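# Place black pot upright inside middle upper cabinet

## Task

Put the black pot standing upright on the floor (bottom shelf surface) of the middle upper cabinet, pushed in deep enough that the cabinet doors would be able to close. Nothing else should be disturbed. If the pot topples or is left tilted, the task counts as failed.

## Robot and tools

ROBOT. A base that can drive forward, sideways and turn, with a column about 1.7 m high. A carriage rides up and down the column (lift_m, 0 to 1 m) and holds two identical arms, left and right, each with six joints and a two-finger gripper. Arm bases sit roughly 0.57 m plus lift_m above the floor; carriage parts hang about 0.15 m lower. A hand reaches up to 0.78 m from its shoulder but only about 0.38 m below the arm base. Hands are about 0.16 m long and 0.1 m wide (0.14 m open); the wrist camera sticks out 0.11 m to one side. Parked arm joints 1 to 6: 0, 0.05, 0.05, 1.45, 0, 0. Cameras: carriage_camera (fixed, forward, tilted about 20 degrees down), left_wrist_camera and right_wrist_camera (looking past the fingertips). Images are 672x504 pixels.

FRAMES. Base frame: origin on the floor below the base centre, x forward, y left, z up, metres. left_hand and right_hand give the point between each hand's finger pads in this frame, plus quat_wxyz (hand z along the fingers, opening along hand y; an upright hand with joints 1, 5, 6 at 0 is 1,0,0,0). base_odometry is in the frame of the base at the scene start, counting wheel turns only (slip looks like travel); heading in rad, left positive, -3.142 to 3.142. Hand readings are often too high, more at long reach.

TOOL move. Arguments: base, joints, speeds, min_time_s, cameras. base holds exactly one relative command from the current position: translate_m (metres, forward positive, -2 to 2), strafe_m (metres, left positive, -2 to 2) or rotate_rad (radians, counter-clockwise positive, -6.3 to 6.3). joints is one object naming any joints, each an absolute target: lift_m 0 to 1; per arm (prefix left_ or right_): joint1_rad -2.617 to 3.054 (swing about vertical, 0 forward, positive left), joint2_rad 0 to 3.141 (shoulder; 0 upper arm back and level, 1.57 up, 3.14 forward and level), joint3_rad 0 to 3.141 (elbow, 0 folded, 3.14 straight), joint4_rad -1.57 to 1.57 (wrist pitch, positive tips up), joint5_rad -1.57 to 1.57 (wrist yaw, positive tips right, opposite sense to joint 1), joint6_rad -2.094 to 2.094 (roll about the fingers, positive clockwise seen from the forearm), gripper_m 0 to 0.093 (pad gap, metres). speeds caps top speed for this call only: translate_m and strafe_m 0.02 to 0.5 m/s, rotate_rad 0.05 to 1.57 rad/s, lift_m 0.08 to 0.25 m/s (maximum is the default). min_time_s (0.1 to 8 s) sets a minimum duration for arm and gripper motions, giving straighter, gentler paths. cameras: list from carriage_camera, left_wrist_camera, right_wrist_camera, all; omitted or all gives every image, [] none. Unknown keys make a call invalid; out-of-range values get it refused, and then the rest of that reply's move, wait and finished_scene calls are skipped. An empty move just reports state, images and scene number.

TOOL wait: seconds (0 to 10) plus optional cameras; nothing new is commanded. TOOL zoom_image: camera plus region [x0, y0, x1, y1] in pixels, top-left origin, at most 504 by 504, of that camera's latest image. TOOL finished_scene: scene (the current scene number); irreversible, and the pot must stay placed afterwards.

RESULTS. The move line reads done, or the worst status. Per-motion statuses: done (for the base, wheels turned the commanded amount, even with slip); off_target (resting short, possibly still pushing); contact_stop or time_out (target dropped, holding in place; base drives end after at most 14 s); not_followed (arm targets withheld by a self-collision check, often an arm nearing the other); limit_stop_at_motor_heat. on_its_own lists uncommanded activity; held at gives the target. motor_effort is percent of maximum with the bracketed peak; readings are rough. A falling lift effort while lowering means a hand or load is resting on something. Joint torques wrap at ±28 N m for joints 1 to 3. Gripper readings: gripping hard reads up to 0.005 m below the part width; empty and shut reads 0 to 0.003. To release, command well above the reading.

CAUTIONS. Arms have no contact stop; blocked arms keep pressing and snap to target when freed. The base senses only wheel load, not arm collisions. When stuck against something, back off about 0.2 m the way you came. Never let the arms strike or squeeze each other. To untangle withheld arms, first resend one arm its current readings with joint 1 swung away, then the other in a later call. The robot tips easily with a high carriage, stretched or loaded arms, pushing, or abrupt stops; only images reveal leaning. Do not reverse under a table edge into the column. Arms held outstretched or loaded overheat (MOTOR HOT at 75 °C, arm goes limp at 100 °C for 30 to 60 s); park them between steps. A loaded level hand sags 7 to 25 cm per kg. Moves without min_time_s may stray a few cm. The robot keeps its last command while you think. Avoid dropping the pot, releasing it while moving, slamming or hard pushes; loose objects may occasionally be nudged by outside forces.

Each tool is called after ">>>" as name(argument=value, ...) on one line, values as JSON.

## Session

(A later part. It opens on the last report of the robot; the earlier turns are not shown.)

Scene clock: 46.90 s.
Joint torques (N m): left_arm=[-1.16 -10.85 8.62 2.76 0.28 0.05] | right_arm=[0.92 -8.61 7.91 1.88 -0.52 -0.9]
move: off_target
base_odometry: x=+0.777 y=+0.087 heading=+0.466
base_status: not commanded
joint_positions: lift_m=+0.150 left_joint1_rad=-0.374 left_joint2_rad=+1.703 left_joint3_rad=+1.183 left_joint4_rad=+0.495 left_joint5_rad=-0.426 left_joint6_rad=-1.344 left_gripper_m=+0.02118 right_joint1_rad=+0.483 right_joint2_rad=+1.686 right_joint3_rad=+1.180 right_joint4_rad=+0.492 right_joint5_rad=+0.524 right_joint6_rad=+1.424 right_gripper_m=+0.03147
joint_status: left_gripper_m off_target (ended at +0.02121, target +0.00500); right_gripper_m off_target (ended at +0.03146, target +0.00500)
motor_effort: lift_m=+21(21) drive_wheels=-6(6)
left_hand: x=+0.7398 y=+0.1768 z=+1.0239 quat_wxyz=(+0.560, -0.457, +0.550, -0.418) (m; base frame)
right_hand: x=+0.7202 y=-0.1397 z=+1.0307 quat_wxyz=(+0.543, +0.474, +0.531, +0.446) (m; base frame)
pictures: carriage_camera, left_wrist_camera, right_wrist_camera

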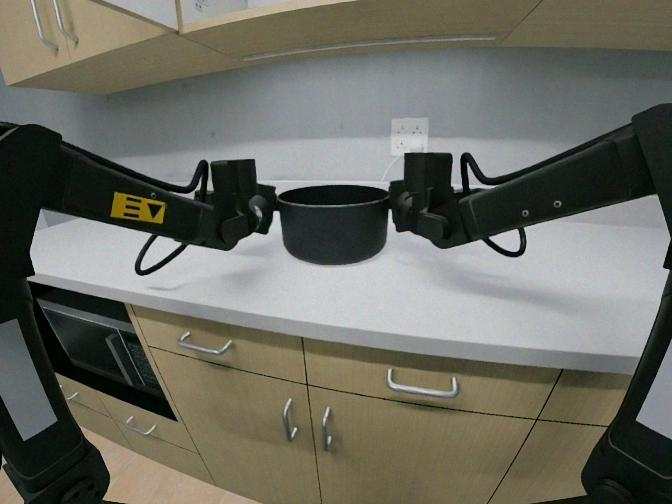

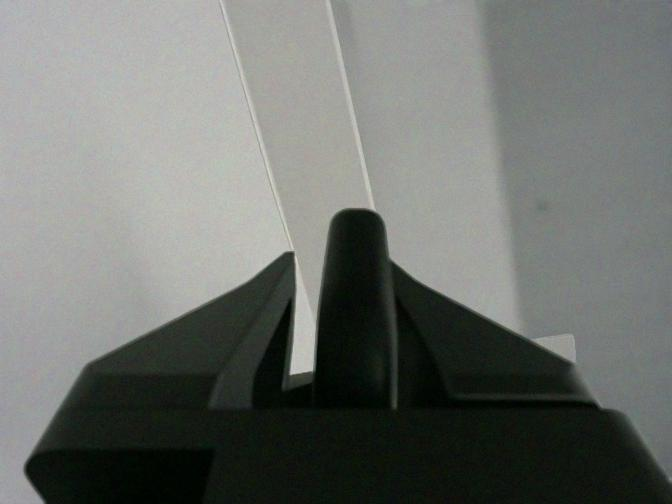

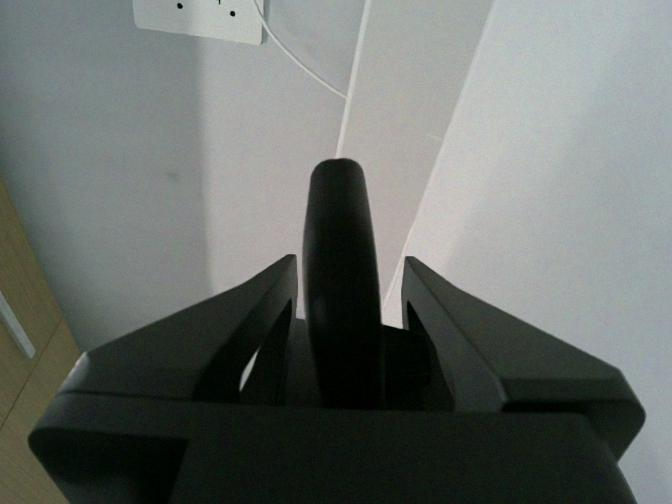

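>>> move(joints={"right_gripper_m":0.06}, cameras=[])

>>> move(joints={"right_joint1_rad":0.43,"right_joint5_rad":0.44,"right_joint6_rad":1.35}, min_time_s=1, cameras=["right_wrist_camera"])

>>> move(joints={"right_gripper_m":0.005}, min_time_s=2)

Scene clock: 49.50 s.
Joint torques (N m): left_arm=[-1.11 -10.85 8.65 2.76 0.29 -0.03] | right_arm=[0.88 -8.59 7.88 1.85 -0.43 -0.3]
move: done
base_odometry: x=+0.777 y=+0.087 heading=+0.466
base_status: not commanded
joint_positions: lift_m=+0.150 left_joint1_rad=-0.374 left_joint2_rad=+1.703 left_joint3_rad=+1.183 left_joint4_rad=+0.496 left_joint5_rad=-0.426 left_joint6_rad=-1.336 left_gripper_m=+0.02088 right_joint1_rad=+0.483 right_joint2_rad=+1.686 right_joint3_rad=+1.180 right_joint4_rad=+0.495 right_joint5_rad=+0.519 right_joint6_rad=+1.370 right_gripper_m=+0.05990
joint_status: all done
motor_effort: lift_m=+21(21) drive_wheels=-5(6)
left_hand: x=+0.7398 y=+0.1767 z=+1.0241 quat_wxyz=(+0.562, -0.455, +0.552, -0.416) (m; base frame)
right_hand: x=+0.7202 y=-0.1388 z=+1.0313 quat_wxyz=(+0.554, +0.458, +0.543, +0.434) (m; base frame)
pictures: none
No camera images: "cameras" was empty.

Scene clock: 50.80 s.
Joint torques (N m): left_arm=[-1.16 -10.84 8.61 2.72 0.28 -0.08] | right_arm=[-0.36 -8.59 7.91 1.94 -0.17 -0.27]
move: done
base_odometry: x=+0.777 y=+0.087 heading=+0.466
base_status: not commanded
joint_positions: lift_m=+0.150 left_joint1_rad=-0.374 left_joint2_rad=+1.703 left_joint3_rad=+1.183 left_joint4_rad=+0.498 left_joint5_rad=-0.425 left_joint6_rad=-1.332 left_gripper_m=+0.02073 right_joint1_rad=+0.434 right_joint2_rad=+1.686 right_joint3_rad=+1.180 right_joint4_rad=+0.488 right_joint5_rad=+0.455 right_joint6_rad=+1.365 right_gripper_m=+0.05990
joint_status: all done
motor_effort: lift_m=+21(21) drive_wheels=-4(6)
left_hand: x=+0.7398 y=+0.1766 z=+1.0245 quat_wxyz=(+0.563, -0.453, +0.552, -0.416) (m; base frame)
right_hand: x=+0.7283 y=-0.1525 z=+1.0299 quat_wxyz=(+0.551, +0.453, +0.550, +0.435) (m; base frame)
pictures: right_wrist_camera

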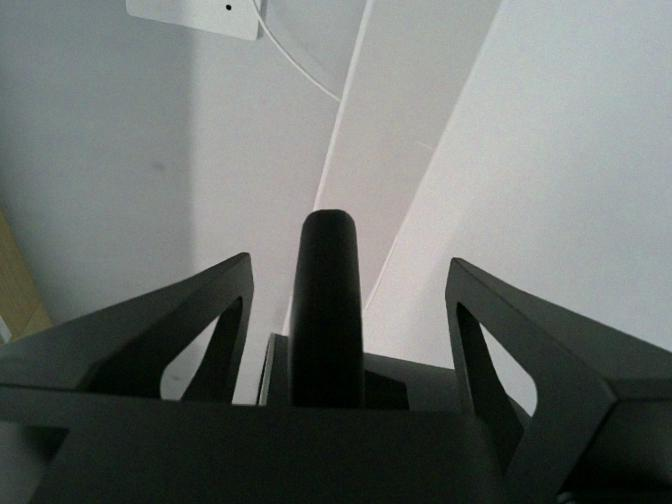

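Scene clock: 53.10 s.
Joint torques (N m): left_arm=[-1.11 -10.84 8.54 2.67 0.23 -0.14] | right_arm=[-0.28 -8.77 7.91 1.99 -0.16 0.07]
move: off_target
base_odometry: x=+0.777 y=+0.087 heading=+0.466
base_status: not commanded
joint_positions: lift_m=+0.150 left_joint1_rad=-0.374 left_joint2_rad=+1.703 left_joint3_rad=+1.183 left_joint4_rad=+0.504 left_joint5_rad=-0.423 left_joint6_rad=-1.328 left_gripper_m=+0.02040 right_joint1_rad=+0.432 right_joint2_rad=+1.688 right_joint3_rad=+1.180 right_joint4_rad=+0.486 right_joint5_rad=+0.454 right_joint6_rad=+1.335 right_gripper_m=+0.02210
joint_status: right_gripper_m off_target (ended at +0.02212, target +0.00500)
motor_effort: lift_m=+21(21) drive_wheels=+1(5)
left_hand: x=+0.7399 y=+0.1762 z=+1.0259 quat_wxyz=(+0.564, -0.451, +0.552, -0.417) (m; base frame)
right_hand: x=+0.7288 y=-0.1530 z=+1.0285 quat_wxyz=(+0.556, +0.445, +0.558, +0.425) (m; base frame)
pictures: carriage_camera, left_wrist_camera, right_wrist_camera

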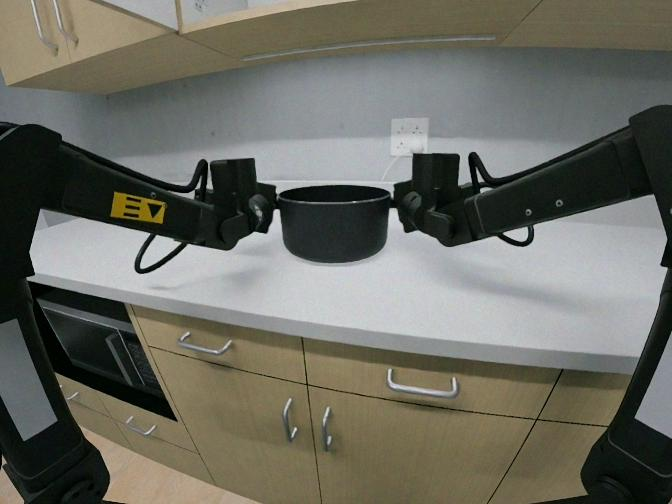

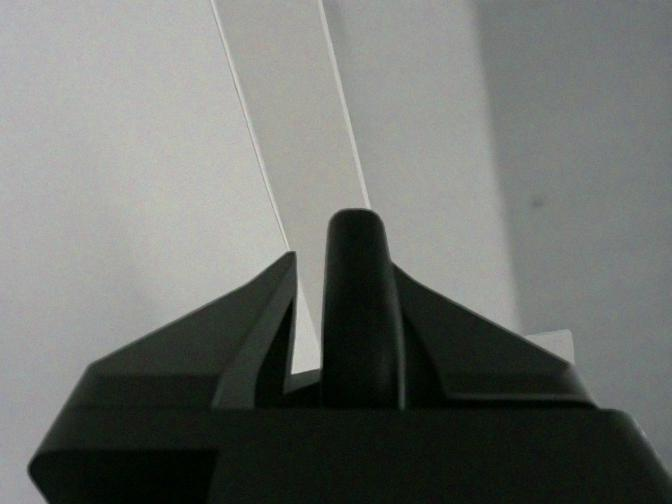

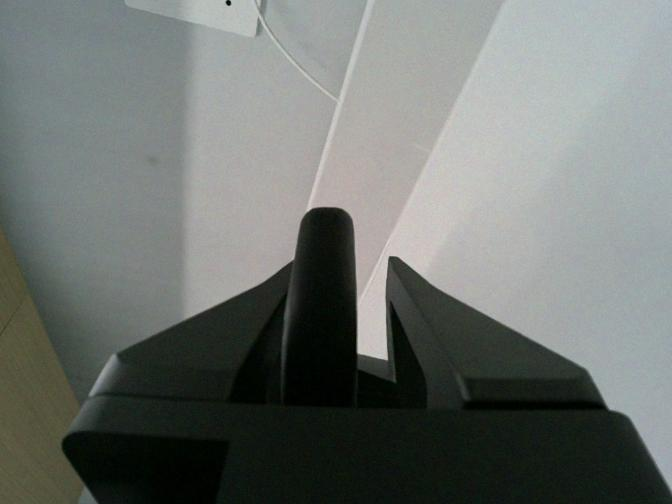

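>>> move(joints={"lift_m":0.21,"left_gripper_m":0.012,"right_gripper_m":0.012}, speeds={"lift_m":0.08})

Scene clock: 55.40 s.
Joint torques (N m): left_arm=[-1.17 -14.08 9.25 3.91 0.18 0.26] | right_arm=[-0.05 -12.63 8.09 3.16 -0.1 -0.25]
move: off_target
base_odometry: x=+0.777 y=+0.087 heading=+0.466
base_status: not commanded
joint_positions: lift_m=+0.210 left_joint1_rad=-0.374 left_joint2_rad=+1.732 left_joint3_rad=+1.175 left_joint4_rad=+0.396 left_joint5_rad=-0.420 left_joint6_rad=-1.364 left_gripper_m=+0.02029 right_joint1_rad=+0.429 right_joint2_rad=+1.723 right_joint3_rad=+1.179 right_joint4_rad=+0.380 right_joint5_rad=+0.454 right_joint6_rad=+1.362 right_gripper_m=+0.02152
joint_status: left_gripper_m off_target (ended at +0.02029, target +0.01200); right_gripper_m off_target (ended at +0.02153, target +0.01200); the others done
motor_effort: lift_m=+25(28) drive_wheels=+0(6)
left_hand: x=+0.7417 y=+0.1750 z=+1.0421 quat_wxyz=(+0.530, -0.473, +0.591, -0.381) (m; base frame)
right_hand: x=+0.7325 y=-0.1532 z=+1.0454 quat_wxyz=(+0.528, +0.464, +0.598, +0.384) (m; base frame)
pictures: carriage_camera, left_wrist_camera, right_wrist_camera

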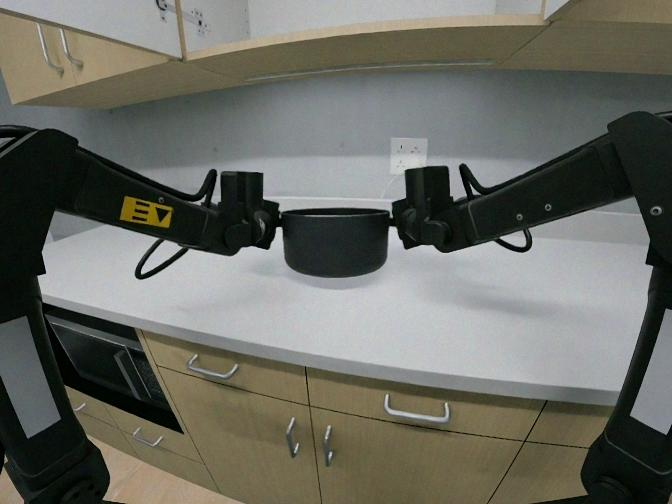

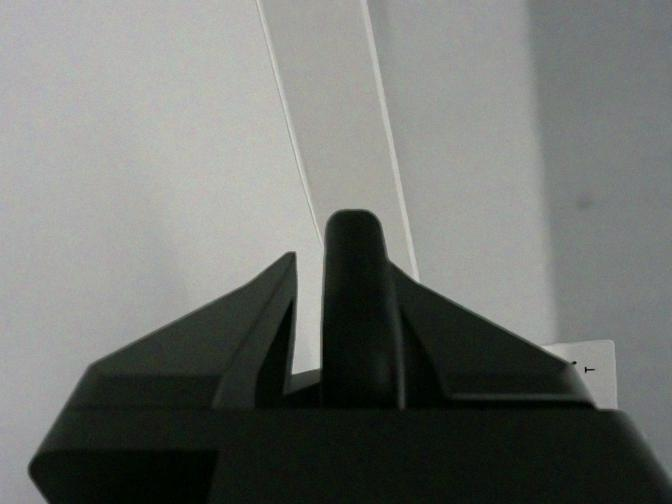

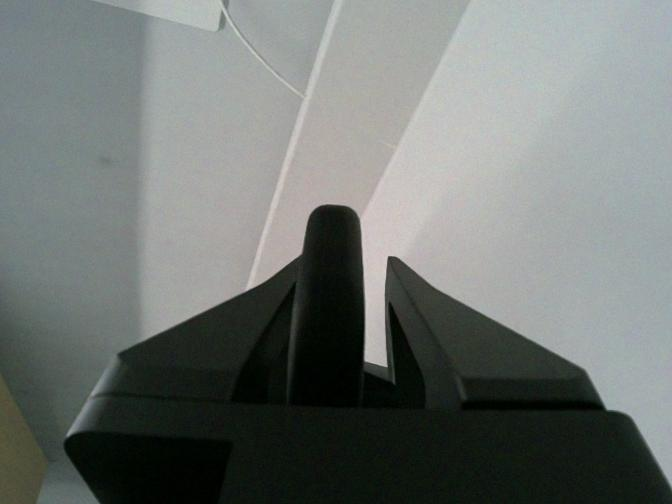

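>>> move(base={"translate_m":-0.5}, speeds={"translate_m":0.15}, joints={"left_joint4_rad":0.65,"right_joint4_rad":0.61}, min_time_s=2, cameras=[])

>>> move(base={"rotate_rad":-0.18}, joints={"lift_m":0.7}, speeds={"lift_m":0.15,"rotate_rad":0.15})

Scene clock: 60.37 s.
Joint torques (N m): left_arm=[-1.18 -14.05 9.28 4.28 0.22 0.11] | right_arm=[0.21 -12.6 8.27 3.58 -0.12 -0.06]
move: off_target
base_odometry: x=+0.330 y=-0.137 heading=+0.466
base_status: done
joint_positions: lift_m=+0.210 left_joint1_rad=-0.375 left_joint2_rad=+1.732 left_joint3_rad=+1.175 left_joint4_rad=+0.471 left_joint5_rad=-0.422 left_joint6_rad=-1.351 left_gripper_m=+0.02026 right_joint1_rad=+0.427 right_joint2_rad=+1.723 right_joint3_rad=+1.175 right_joint4_rad=+0.461 right_joint5_rad=+0.454 right_joint6_rad=+1.349 right_gripper_m=+0.02152
joint_status: left_joint4_rad off_target (ended at +0.471, target +0.650); right_joint4_rad off_target (ended at +0.461, target +0.610)
motor_effort: lift_m=+25(25) drive_wheels=-2(11)
left_hand: x=+0.7437 y=+0.1743 z=+1.0593 quat_wxyz=(+0.547, -0.463, +0.570, -0.402) (m; base frame)
right_hand: x=+0.7346 y=-0.1536 z=+1.0622 quat_wxyz=(+0.544, +0.456, +0.575, +0.406) (m; base frame)
pictures: none
No camera images: "cameras" was empty.

Scene clock: 64.20 s.
Joint torques (N m): left_arm=[-0.98 -14.69 10.03 4.06 0.2 0.09] | right_arm=[0.46 -13.87 8.62 3.42 -0.11 -0.06]
move: done
base_odometry: x=+0.330 y=-0.138 heading=+0.286
base_status: done
joint_positions: lift_m=+0.700 left_joint1_rad=-0.376 left_joint2_rad=+1.739 left_joint3_rad=+1.165 left_joint4_rad=+0.490 left_joint5_rad=-0.421 left_joint6_rad=-1.348 left_gripper_m=+0.02022 right_joint1_rad=+0.424 right_joint2_rad=+1.734 right_joint3_rad=+1.169 right_joint4_rad=+0.475 right_joint5_rad=+0.454 right_joint6_rad=+1.347 right_gripper_m=+0.02150
joint_status: all done
motor_effort: lift_m=+25(29) drive_wheels=-7(10)
left_hand: x=+0.7439 y=+0.1734 z=+1.5459 quat_wxyz=(+0.548, -0.461, +0.570, -0.402) (m; base frame)
right_hand: x=+0.7364 y=-0.1546 z=+1.5471 quat_wxyz=(+0.545, +0.456, +0.576, +0.404) (m; base frame)
pictures: carriage_camera, left_wrist_camera, right_wrist_camera

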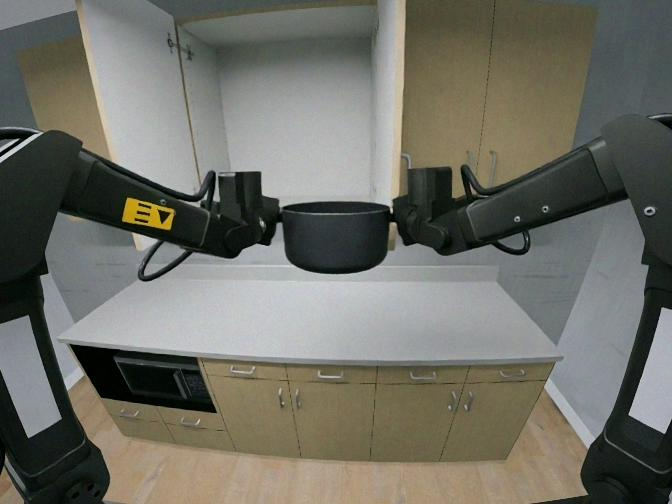

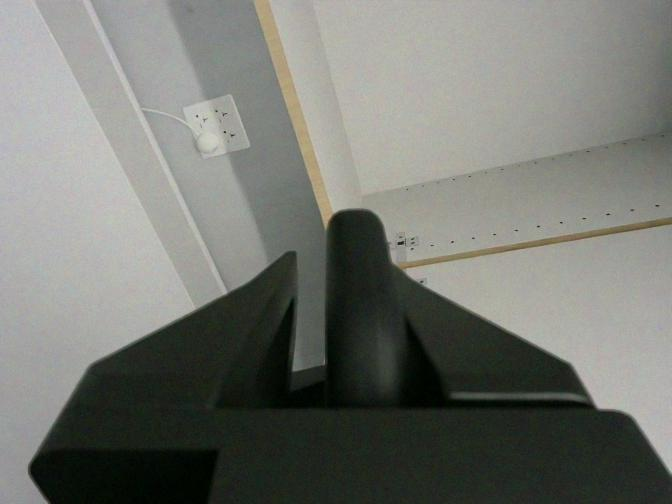

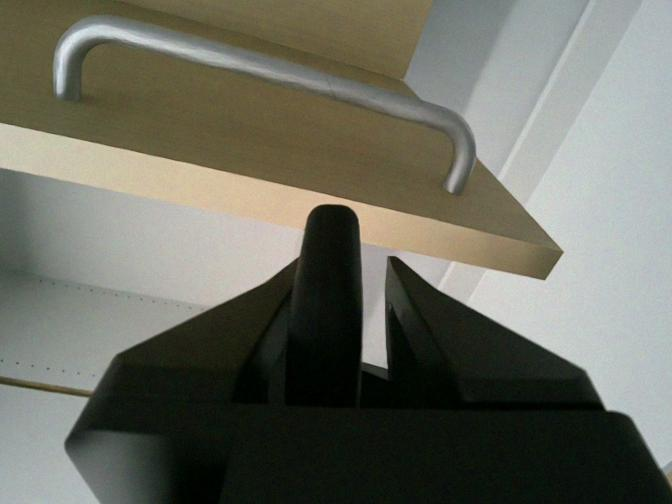

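>>> move(base={"rotate_rad":-0.035}, joints={"lift_m":0.85}, speeds={"lift_m":0.12}, cameras=[])

>>> move(base={"strafe_m":0.24}, speeds={"strafe_m":0.12})

Scene clock: 67.37 s.
Joint torques (N m): left_arm=[-0.81 -14.86 10.15 4.06 0.21 0.08] | right_arm=[0.72 -14.08 8.75 3.41 -0.12 -0.06]
move: done
base_odometry: x=+0.330 y=-0.138 heading=+0.251
base_status: done
joint_positions: lift_m=+0.850 left_joint1_rad=-0.378 left_joint2_rad=+1.741 left_joint3_rad=+1.165 left_joint4_rad=+0.491 left_joint5_rad=-0.421 left_joint6_rad=-1.347 left_gripper_m=+0.02019 right_joint1_rad=+0.421 right_joint2_rad=+1.736 right_joint3_rad=+1.168 right_joint4_rad=+0.477 right_joint5_rad=+0.454 right_joint6_rad=+1.347 right_gripper_m=+0.02147
joint_status: all done
motor_effort: lift_m=+25(30) drive_wheels=-7(10)
left_hand: x=+0.7439 y=+0.1724 z=+1.6953 quat_wxyz=(+0.547, -0.461, +0.571, -0.402) (m; base frame)
right_hand: x=+0.7370 y=-0.1556 z=+1.6956 quat_wxyz=(+0.545, +0.457, +0.576, +0.403) (m; base frame)
pictures: none
No camera images: "cameras" was empty.

Scene clock: 70.23 s.
Joint torques (N m): left_arm=[-0.98 -14.94 10.09 4.08 0.21 0.09] | right_arm=[0.53 -14.17 8.81 3.42 -0.15 -0.06]
move: done
base_odometry: x=+0.271 y=+0.095 heading=+0.250
base_status: done
joint_positions: lift_m=+0.850 left_joint1_rad=-0.376 left_joint2_rad=+1.741 left_joint3_rad=+1.165 left_joint4_rad=+0.490 left_joint5_rad=-0.421 left_joint6_rad=-1.347 left_gripper_m=+0.02018 right_joint1_rad=+0.422 right_joint2_rad=+1.736 right_joint3_rad=+1.168 right_joint4_rad=+0.476 right_joint5_rad=+0.454 right_joint6_rad=+1.347 right_gripper_m=+0.02147
joint_status: not commanded
motor_effort: lift_m=+25(25) drive_wheels=+3(12)
left_hand: x=+0.7441 y=+0.1729 z=+1.6950 quat_wxyz=(+0.547, -0.461, +0.571, -0.402) (m; base frame)
right_hand: x=+0.7369 y=-0.1552 z=+1.6953 quat_wxyz=(+0.544, +0.457, +0.577, +0.402) (m; base frame)
pictures: carriage_camera, left_wrist_camera, right_wrist_camera

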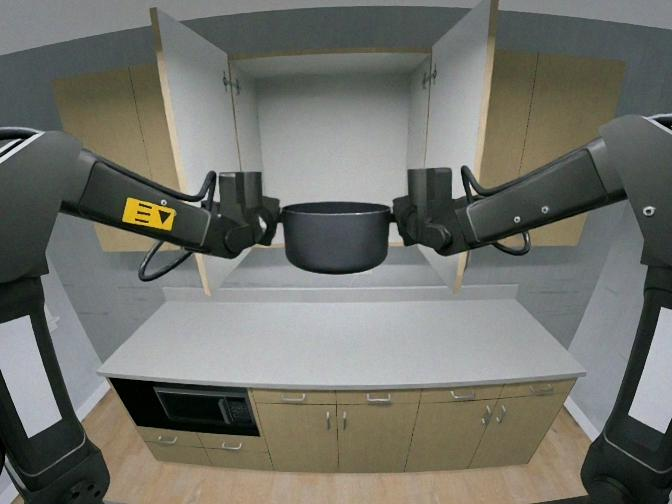

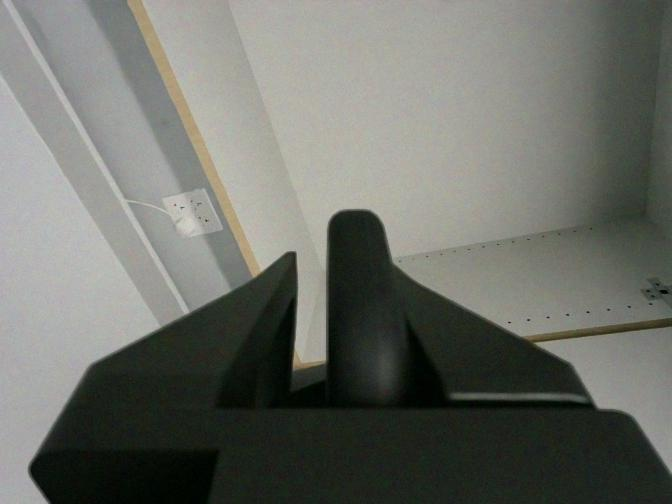

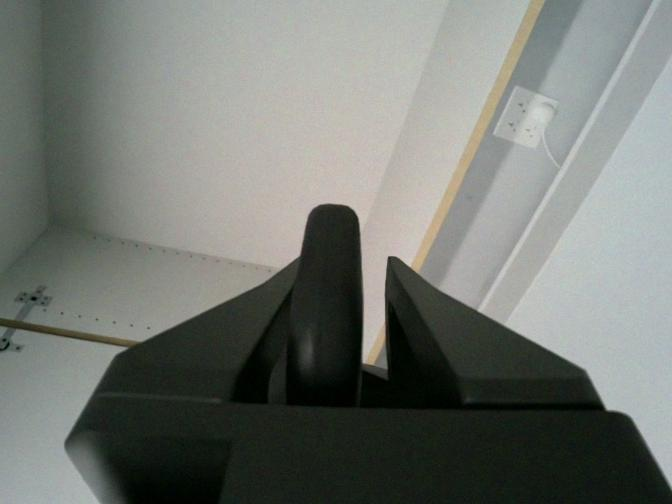

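>>> move(base={"translate_m":0.4}, speeds={"translate_m":0.12})

Scene clock: 75.10 s.
Joint torques (N m): left_arm=[-0.9 -14.95 10.13 4.07 0.21 0.08] | right_arm=[0.43 -14.06 8.75 3.42 -0.12 -0.1]
move: done
base_odometry: x=+0.658 y=+0.194 heading=+0.251
base_status: done
joint_positions: lift_m=+0.850 left_joint1_rad=-0.376 left_joint2_rad=+1.741 left_joint3_rad=+1.165 left_joint4_rad=+0.490 left_joint5_rad=-0.421 left_joint6_rad=-1.347 left_gripper_m=+0.02018 right_joint1_rad=+0.422 right_joint2_rad=+1.736 right_joint3_rad=+1.168 right_joint4_rad=+0.475 right_joint5_rad=+0.454 right_joint6_rad=+1.347 right_gripper_m=+0.02147
joint_status: not commanded
motor_effort: lift_m=+25(25) drive_wheels=+1(11)
left_hand: x=+0.7441 y=+0.1729 z=+1.6949 quat_wxyz=(+0.547, -0.461, +0.571, -0.402) (m; base frame)
right_hand: x=+0.7369 y=-0.1552 z=+1.6952 quat_wxyz=(+0.544, +0.457, +0.577, +0.402) (m; base frame)
pictures: carriage_camera, left_wrist_camera, right_wrist_camera

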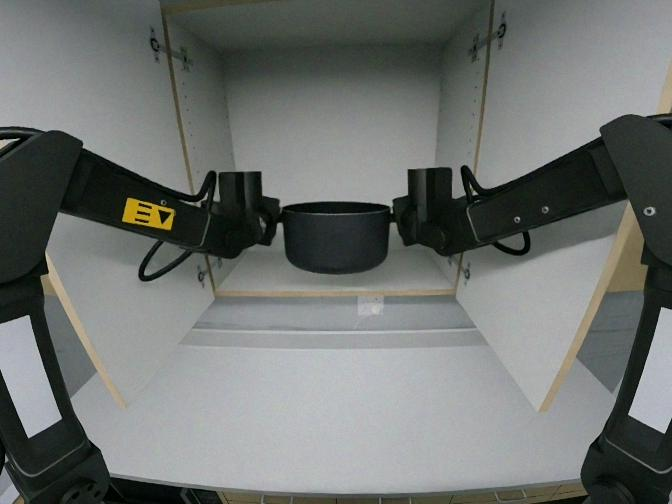

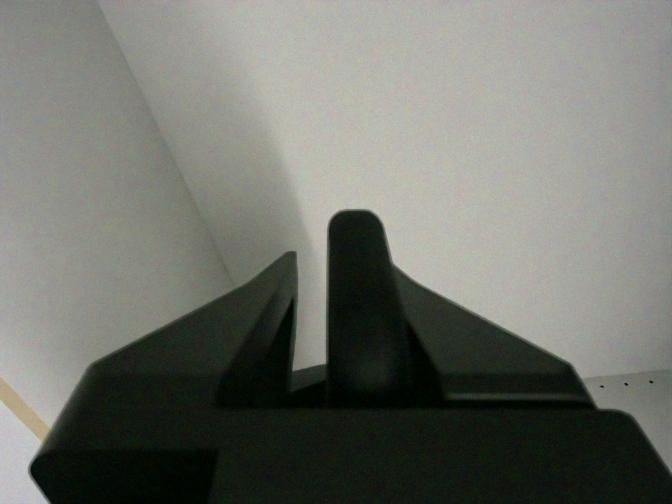

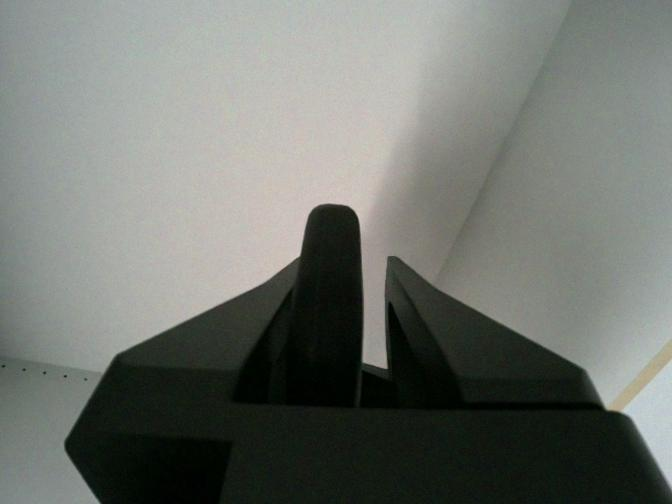

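>>> move(base={"translate_m":0.13}, speeds={"translate_m":0.1})

Scene clock: 83.93 s.
Joint torques (N m): left_arm=[-0.9 -14.91 10.07 4.1 0.21 0.07] | right_arm=[0.49 -14.16 8.79 3.43 -0.12 -0.06]
move: done
base_odometry: x=+0.784 y=+0.227 heading=+0.251
base_status: done
joint_positions: lift_m=+0.850 left_joint1_rad=-0.376 left_joint2_rad=+1.741 left_joint3_rad=+1.165 left_joint4_rad=+0.488 left_joint5_rad=-0.421 left_joint6_rad=-1.347 left_gripper_m=+0.02018 right_joint1_rad=+0.422 right_joint2_rad=+1.736 right_joint3_rad=+1.168 right_joint4_rad=+0.474 right_joint5_rad=+0.454 right_joint6_rad=+1.347 right_gripper_m=+0.02147
joint_status: not commanded
motor_effort: lift_m=+25(25) drive_wheels=+1(10)
left_hand: x=+0.7440 y=+0.1729 z=+1.6946 quat_wxyz=(+0.547, -0.461, +0.572, -0.401) (m; base frame)
right_hand: x=+0.7368 y=-0.1552 z=+1.6950 quat_wxyz=(+0.544, +0.457, +0.577, +0.402) (m; base frame)
pictures: carriage_camera, left_wrist_camera, right_wrist_camera

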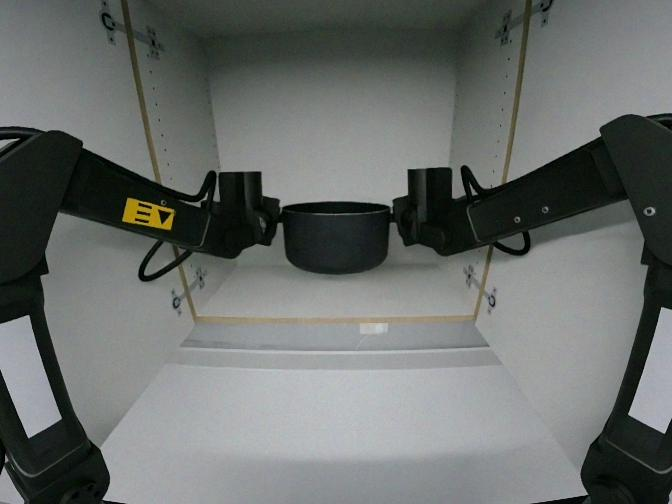

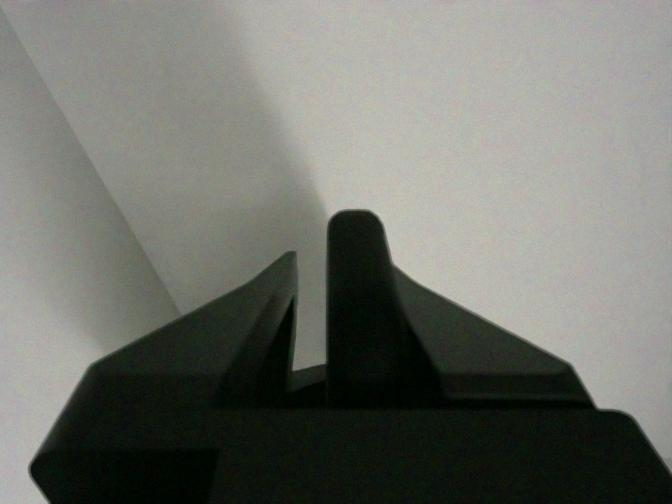

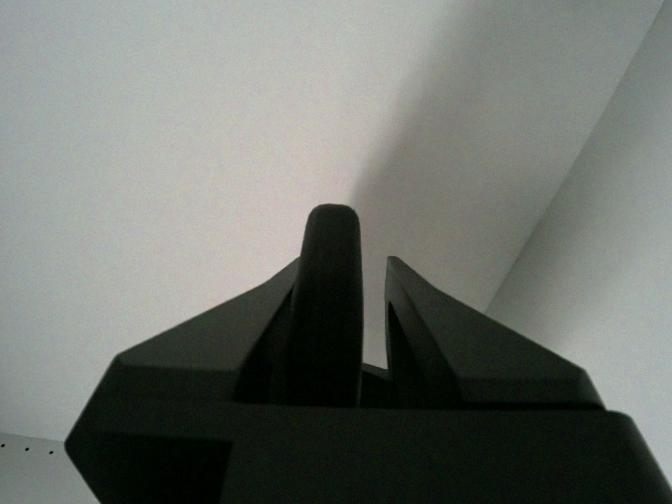

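>>> move(base={"translate_m":0.025}, speeds={"translate_m":0.05}, cameras=[])

>>> move(joints={"lift_m":0.78}, speeds={"lift_m":0.08})

Scene clock: 86.20 s.
Joint torques (N m): left_arm=[-1.07 -15.45 10.24 4.1 0.11 0.12] | right_arm=[0.62 -14.26 8.79 3.49 -0.1 -0.03]
move: contact_stop
base_odometry: x=+0.801 y=+0.231 heading=+0.247
base_status: translate_m contact_stop (by the wheels' count: +0.017 of +0.025)
joint_positions: lift_m=+0.850 left_joint1_rad=-0.375 left_joint2_rad=+1.745 left_joint3_rad=+1.165 left_joint4_rad=+0.488 left_joint5_rad=-0.413 left_joint6_rad=-1.350 left_gripper_m=+0.02012 right_joint1_rad=+0.420 right_joint2_rad=+1.737 right_joint3_rad=+1.168 right_joint4_rad=+0.469 right_joint5_rad=+0.453 right_joint6_rad=+1.347 right_gripper_m=+0.02146
joint_status: not commanded
motor_effort: lift_m=+24(25) drive_wheels=+15(65)
left_hand: x=+0.7449 y=+0.1721 z=+1.6919 quat_wxyz=(+0.544, -0.461, +0.574, -0.402) (m; base frame)
right_hand: x=+0.7371 y=-0.1560 z=+1.6934 quat_wxyz=(+0.543, +0.458, +0.579, +0.400) (m; base frame)
pictures: none
No camera images: "cameras" was empty.

not run: a stop came earlier in this reply.

>>> move(base={"translate_m":-0.012}, speeds={"translate_m":0.05}, cameras=[])

>>> move(joints={"lift_m":0.79}, speeds={"lift_m":0.08})

Scene clock: 88.07 s.
Joint torques (N m): left_arm=[-0.99 -15.46 10.15 4.09 0.13 0.11] | right_arm=[0.73 -14.15 8.7 3.47 -0.12 -0.05]
move: done
base_odometry: x=+0.789 y=+0.228 heading=+0.247
base_status: done
joint_positions: lift_m=+0.850 left_joint1_rad=-0.375 left_joint2_rad=+1.745 left_joint3_rad=+1.165 left_joint4_rad=+0.489 left_joint5_rad=-0.412 left_joint6_rad=-1.350 left_gripper_m=+0.02012 right_joint1_rad=+0.420 right_joint2_rad=+1.737 right_joint3_rad=+1.168 right_joint4_rad=+0.470 right_joint5_rad=+0.454 right_joint6_rad=+1.347 right_gripper_m=+0.02145
joint_status: not commanded
motor_effort: lift_m=+24(24) drive_wheels=-1(12)
left_hand: x=+0.7449 y=+0.1720 z=+1.6920 quat_wxyz=(+0.544, -0.461, +0.574, -0.403) (m; base frame)
right_hand: x=+0.7371 y=-0.1562 z=+1.6936 quat_wxyz=(+0.544, +0.458, +0.579, +0.400) (m; base frame)
pictures: none
No camera images: "cameras" was empty.

Scene clock: 89.23 s.
Joint torques (N m): left_arm=[-0.99 -15.43 10.26 4.14 0.11 0.12] | right_arm=[0.72 -14.06 8.77 3.51 -0.13 -0.04]
move: done
base_odometry: x=+0.789 y=+0.228 heading=+0.247
base_status: not commanded
joint_positions: lift_m=+0.790 left_joint1_rad=-0.375 left_joint2_rad=+1.745 left_joint3_rad=+1.165 left_joint4_rad=+0.485 left_joint5_rad=-0.412 left_joint6_rad=-1.350 left_gripper_m=+0.02012 right_joint1_rad=+0.420 right_joint2_rad=+1.737 right_joint3_rad=+1.168 right_joint4_rad=+0.467 right_joint5_rad=+0.454 right_joint6_rad=+1.347 right_gripper_m=+0.02145
joint_status: all done
motor_effort: lift_m=+23(23) drive_wheels=-2(3)
left_hand: x=+0.7448 y=+0.1720 z=+1.6314 quat_wxyz=(+0.543, -0.461, +0.575, -0.402) (m; base frame)
right_hand: x=+0.7371 y=-0.1562 z=+1.6332 quat_wxyz=(+0.543, +0.458, +0.580, +0.399) (m; base frame)
pictures: carriage_camera, left_wrist_camera, right_wrist_camera

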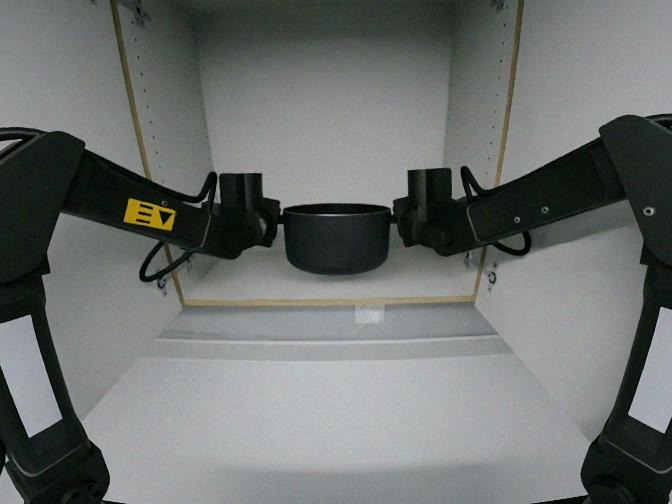

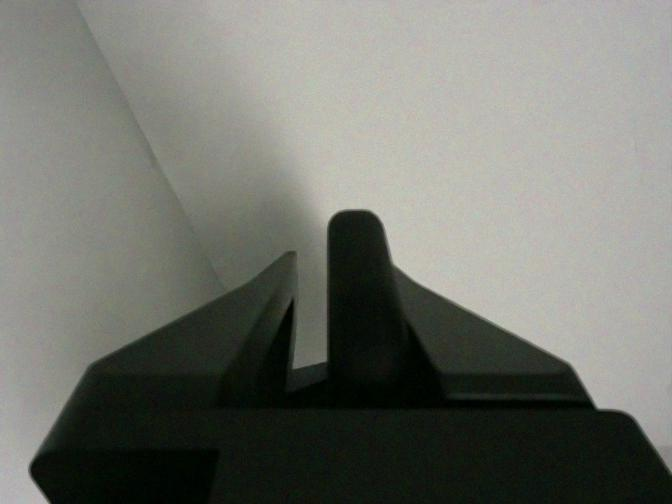

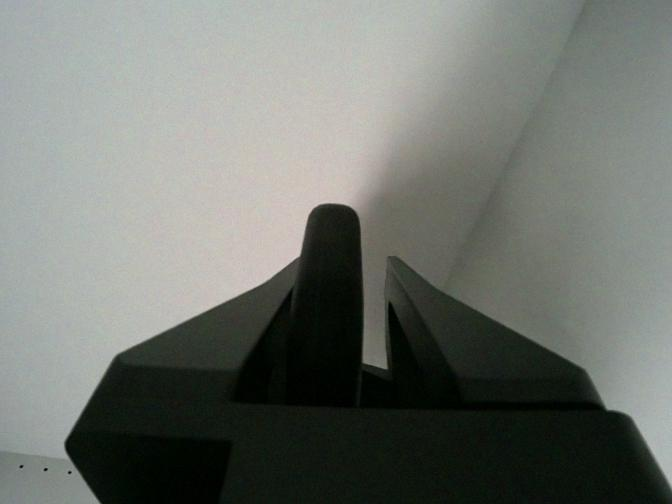

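>>> move(joints={"lift_m":0.755}, speeds={"lift_m":0.08}, cameras=[])

>>> move(joints={"lift_m":0.735}, speeds={"lift_m":0.08}, cameras=["carriage_camera"])

Scene clock: 90.87 s.
Joint torques (N m): left_arm=[-1.03 -15.46 10.14 4.1 0.13 0.11] | right_arm=[0.72 -14.12 8.7 3.52 -0.1 -0.04]
move: done
base_odometry: x=+0.789 y=+0.228 heading=+0.247
base_status: not commanded
joint_positions: lift_m=+0.755 left_joint1_rad=-0.375 left_joint2_rad=+1.745 left_joint3_rad=+1.165 left_joint4_rad=+0.485 left_joint5_rad=-0.412 left_joint6_rad=-1.350 left_gripper_m=+0.02012 right_joint1_rad=+0.420 right_joint2_rad=+1.737 right_joint3_rad=+1.168 right_joint4_rad=+0.467 right_joint5_rad=+0.454 right_joint6_rad=+1.347 right_gripper_m=+0.02145
joint_status: all done
motor_effort: lift_m=+23(23) drive_wheels=-2(3)
left_hand: x=+0.7448 y=+0.1720 z=+1.5965 quat_wxyz=(+0.543, -0.461, +0.575, -0.402) (m; base frame)
right_hand: x=+0.7371 y=-0.1562 z=+1.5982 quat_wxyz=(+0.543, +0.458, +0.580, +0.399) (m; base frame)
pictures: none
No camera images: "cameras" was empty.

Scene clock: 91.53 s.
Joint torques (N m): left_arm=[-0.99 -15.45 10.22 4.12 0.11 0.1] | right_arm=[0.76 -14.04 8.84 3.49 -0.1 -0.09]
move: done
base_odometry: x=+0.789 y=+0.228 heading=+0.247
base_status: not commanded
joint_positions: lift_m=+0.735 left_joint1_rad=-0.375 left_joint2_rad=+1.745 left_joint3_rad=+1.165 left_joint4_rad=+0.485 left_joint5_rad=-0.412 left_joint6_rad=-1.350 left_gripper_m=+0.02012 right_joint1_rad=+0.420 right_joint2_rad=+1.737 right_joint3_rad=+1.168 right_joint4_rad=+0.467 right_joint5_rad=+0.454 right_joint6_rad=+1.347 right_gripper_m=+0.02145
joint_status: all done
motor_effort: lift_m=+23(23) drive_wheels=-2(3)
left_hand: x=+0.7448 y=+0.1720 z=+1.5765 quat_wxyz=(+0.543, -0.461, +0.575, -0.402) (m; base frame)
right_hand: x=+0.7371 y=-0.1562 z=+1.5782 quat_wxyz=(+0.543, +0.458, +0.580, +0.399) (m; base frame)
pictures: carriage_camera

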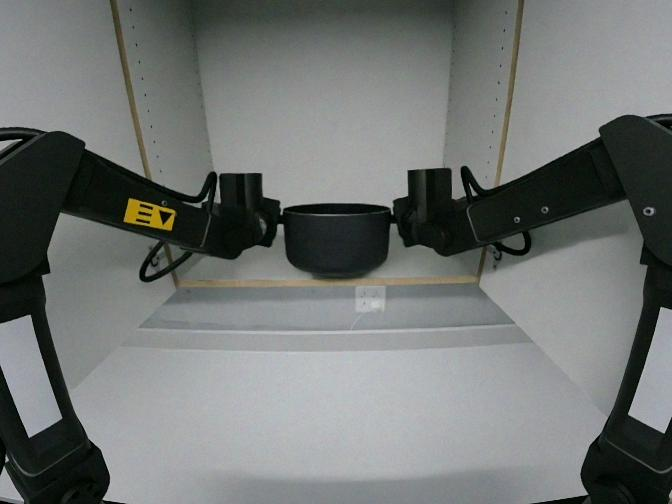

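>>> move(joints={"lift_m":0.72}, speeds={"lift_m":0.08}, cameras=[])

>>> move(joints={"lift_m":0.71}, speeds={"lift_m":0.08}, cameras=["carriage_camera"])

Scene clock: 92.70 s.
Joint torques (N m): left_arm=[-1.01 -15.57 10.28 4.11 0.12 0.11] | right_arm=[0.61 -14.23 8.77 3.51 -0.13 -0.06]
move: done
base_odometry: x=+0.789 y=+0.228 heading=+0.247
base_status: not commanded
joint_positions: lift_m=+0.720 left_joint1_rad=-0.375 left_joint2_rad=+1.746 left_joint3_rad=+1.165 left_joint4_rad=+0.486 left_joint5_rad=-0.412 left_joint6_rad=-1.350 left_gripper_m=+0.02012 right_joint1_rad=+0.420 right_joint2_rad=+1.738 right_joint3_rad=+1.167 right_joint4_rad=+0.468 right_joint5_rad=+0.454 right_joint6_rad=+1.347 right_gripper_m=+0.02145
joint_status: all done
motor_effort: lift_m=+23(23) drive_wheels=-2(3)
left_hand: x=+0.7449 y=+0.1719 z=+1.5613 quat_wxyz=(+0.543, -0.461, +0.575, -0.402) (m; base frame)
right_hand: x=+0.7371 y=-0.1562 z=+1.5629 quat_wxyz=(+0.543, +0.458, +0.580, +0.399) (m; base frame)
pictures: none
No camera images: "cameras" was empty.

Scene clock: 93.37 s.
Joint torques (N m): left_arm=[-1.05 -15.57 10.21 4.1 0.12 0.12] | right_arm=[0.77 -14.16 8.85 3.47 -0.12 -0.06]
move: done
base_odometry: x=+0.789 y=+0.228 heading=+0.247
base_status: not commanded
joint_positions: lift_m=+0.710 left_joint1_rad=-0.375 left_joint2_rad=+1.746 left_joint3_rad=+1.164 left_joint4_rad=+0.488 left_joint5_rad=-0.412 left_joint6_rad=-1.350 left_gripper_m=+0.02012 right_joint1_rad=+0.420 right_joint2_rad=+1.738 right_joint3_rad=+1.166 right_joint4_rad=+0.471 right_joint5_rad=+0.454 right_joint6_rad=+1.347 right_gripper_m=+0.02145
joint_status: all done
motor_effort: lift_m=+23(24) drive_wheels=-2(4)
left_hand: x=+0.7449 y=+0.1719 z=+1.5515 quat_wxyz=(+0.544, -0.461, +0.575, -0.402) (m; base frame)
right_hand: x=+0.7371 y=-0.1562 z=+1.5533 quat_wxyz=(+0.544, +0.458, +0.579, +0.399) (m; base frame)
pictures: carriage_camera

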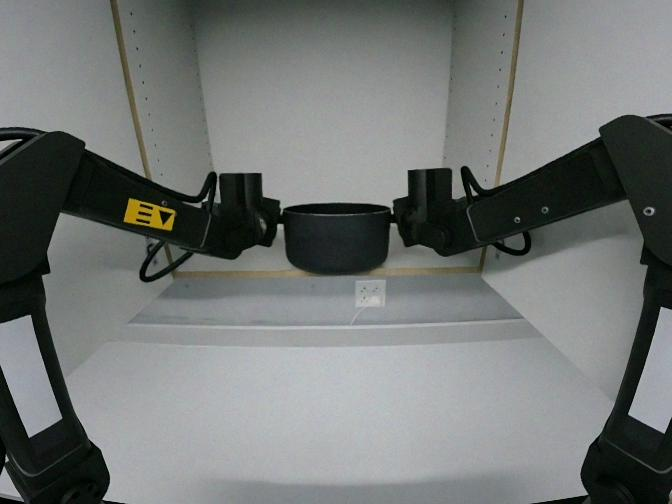

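>>> move(joints={"lift_m":0.73}, cameras=[])

>>> move(base={"translate_m":0.04}, speeds={"translate_m":0.03})

Scene clock: 95.77 s.
Joint torques (N m): left_arm=[-1.03 -15.58 10.13 4.07 0.11 0.09] | right_arm=[0.76 -14.19 9.05 3.43 -0.1 -0.07]
move: done
base_odometry: x=+0.789 y=+0.228 heading=+0.247
base_status: not commanded
joint_positions: lift_m=+0.730 left_joint1_rad=-0.375 left_joint2_rad=+1.746 left_joint3_rad=+1.164 left_joint4_rad=+0.490 left_joint5_rad=-0.411 left_joint6_rad=-1.350 left_gripper_m=+0.02012 right_joint1_rad=+0.420 right_joint2_rad=+1.738 right_joint3_rad=+1.165 right_joint4_rad=+0.474 right_joint5_rad=+0.454 right_joint6_rad=+1.347 right_gripper_m=+0.02144
joint_status: all done
motor_effort: lift_m=+24(30) drive_wheels=-3(3)
left_hand: x=+0.7451 y=+0.1718 z=+1.5716 quat_wxyz=(+0.544, -0.460, +0.574, -0.403) (m; base frame)
right_hand: x=+0.7370 y=-0.1563 z=+1.5729 quat_wxyz=(+0.544, +0.458, +0.578, +0.400) (m; base frame)
pictures: none
No camera images: "cameras" was empty.

Scene clock: 97.63 s.
Joint torques (N m): left_arm=[-0.99 -15.66 10.22 4.11 0.12 0.11] | right_arm=[0.7 -14.08 9.02 3.46 -0.12 -0.07]
move: done
base_odometry: x=+0.828 y=+0.238 heading=+0.247
base_status: done
joint_positions: lift_m=+0.730 left_joint1_rad=-0.375 left_joint2_rad=+1.746 left_joint3_rad=+1.164 left_joint4_rad=+0.489 left_joint5_rad=-0.411 left_joint6_rad=-1.350 left_gripper_m=+0.02012 right_joint1_rad=+0.420 right_joint2_rad=+1.738 right_joint3_rad=+1.165 right_joint4_rad=+0.473 right_joint5_rad=+0.454 right_joint6_rad=+1.347 right_gripper_m=+0.02144
joint_status: not commanded
motor_effort: lift_m=+24(24) drive_wheels=-1(5)
left_hand: x=+0.7450 y=+0.1718 z=+1.5713 quat_wxyz=(+0.544, -0.461, +0.575, -0.402) (m; base frame)
right_hand: x=+0.7370 y=-0.1563 z=+1.5727 quat_wxyz=(+0.544, +0.458, +0.579, +0.399) (m; base frame)
pictures: carriage_camera, left_wrist_camera, right_wrist_camera

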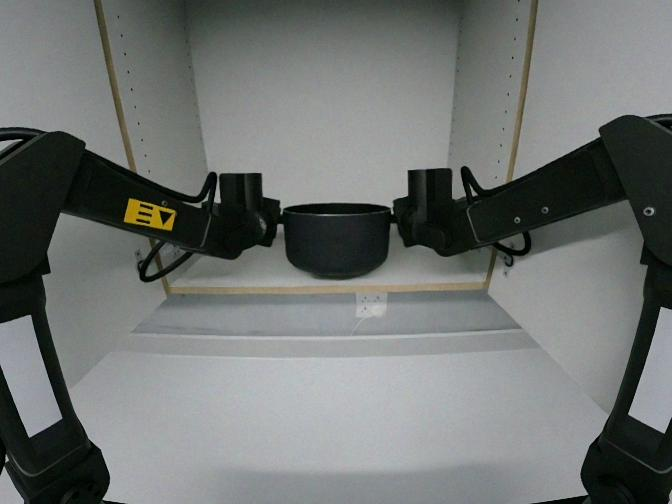

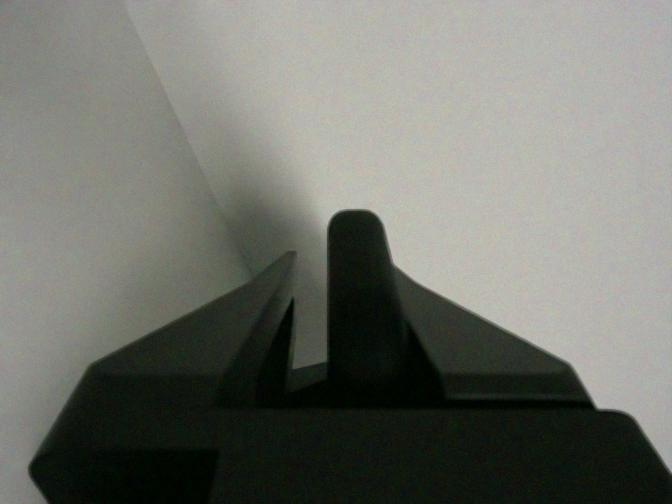

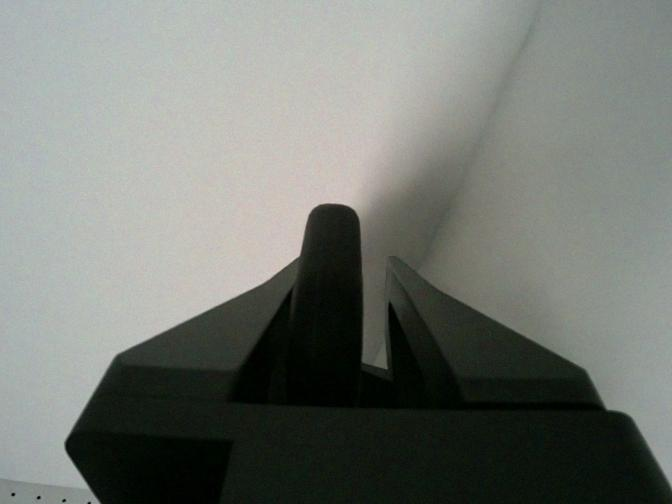

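>>> move(base={"translate_m":0.035}, speeds={"translate_m":0.03})

Scene clock: 100.10 s.
Joint torques (N m): left_arm=[-1.06 -15.62 10.25 4.12 0.13 0.09] | right_arm=[0.76 -14.28 8.95 3.45 -0.12 -0.06]
move: done
base_odometry: x=+0.862 y=+0.247 heading=+0.247
base_status: done
joint_positions: lift_m=+0.730 left_joint1_rad=-0.375 left_joint2_rad=+1.746 left_joint3_rad=+1.164 left_joint4_rad=+0.488 left_joint5_rad=-0.411 left_joint6_rad=-1.350 left_gripper_m=+0.02012 right_joint1_rad=+0.420 right_joint2_rad=+1.738 right_joint3_rad=+1.165 right_joint4_rad=+0.472 right_joint5_rad=+0.454 right_joint6_rad=+1.347 right_gripper_m=+0.02144
joint_status: not commanded
motor_effort: lift_m=+24(24) drive_wheels=-1(6)
left_hand: x=+0.7450 y=+0.1718 z=+1.5711 quat_wxyz=(+0.543, -0.461, +0.575, -0.402) (m; base frame)
right_hand: x=+0.7370 y=-0.1563 z=+1.5726 quat_wxyz=(+0.544, +0.458, +0.579, +0.399) (m; base frame)
pictures: carriage_camera, left_wrist_camera, right_wrist_camera

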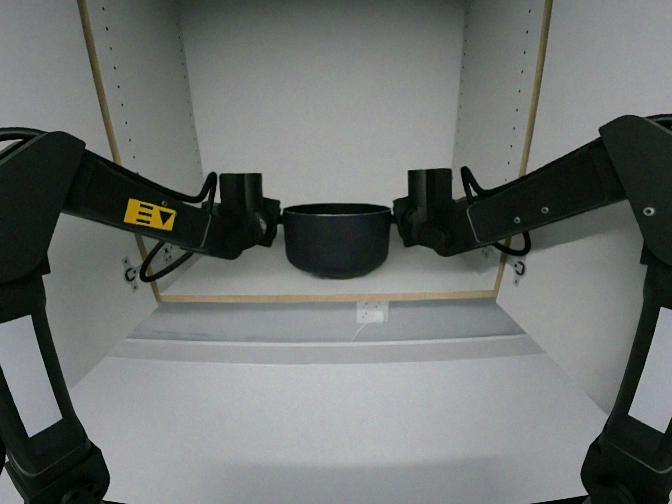

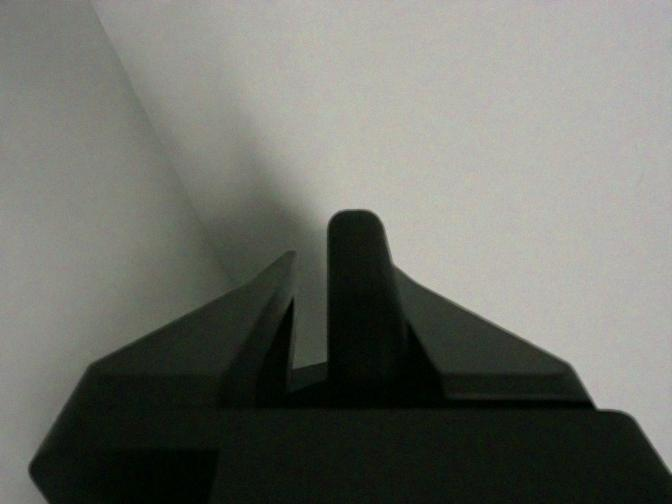

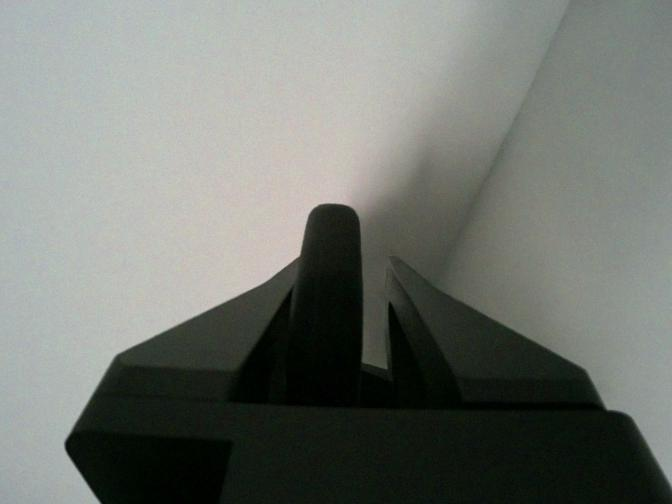

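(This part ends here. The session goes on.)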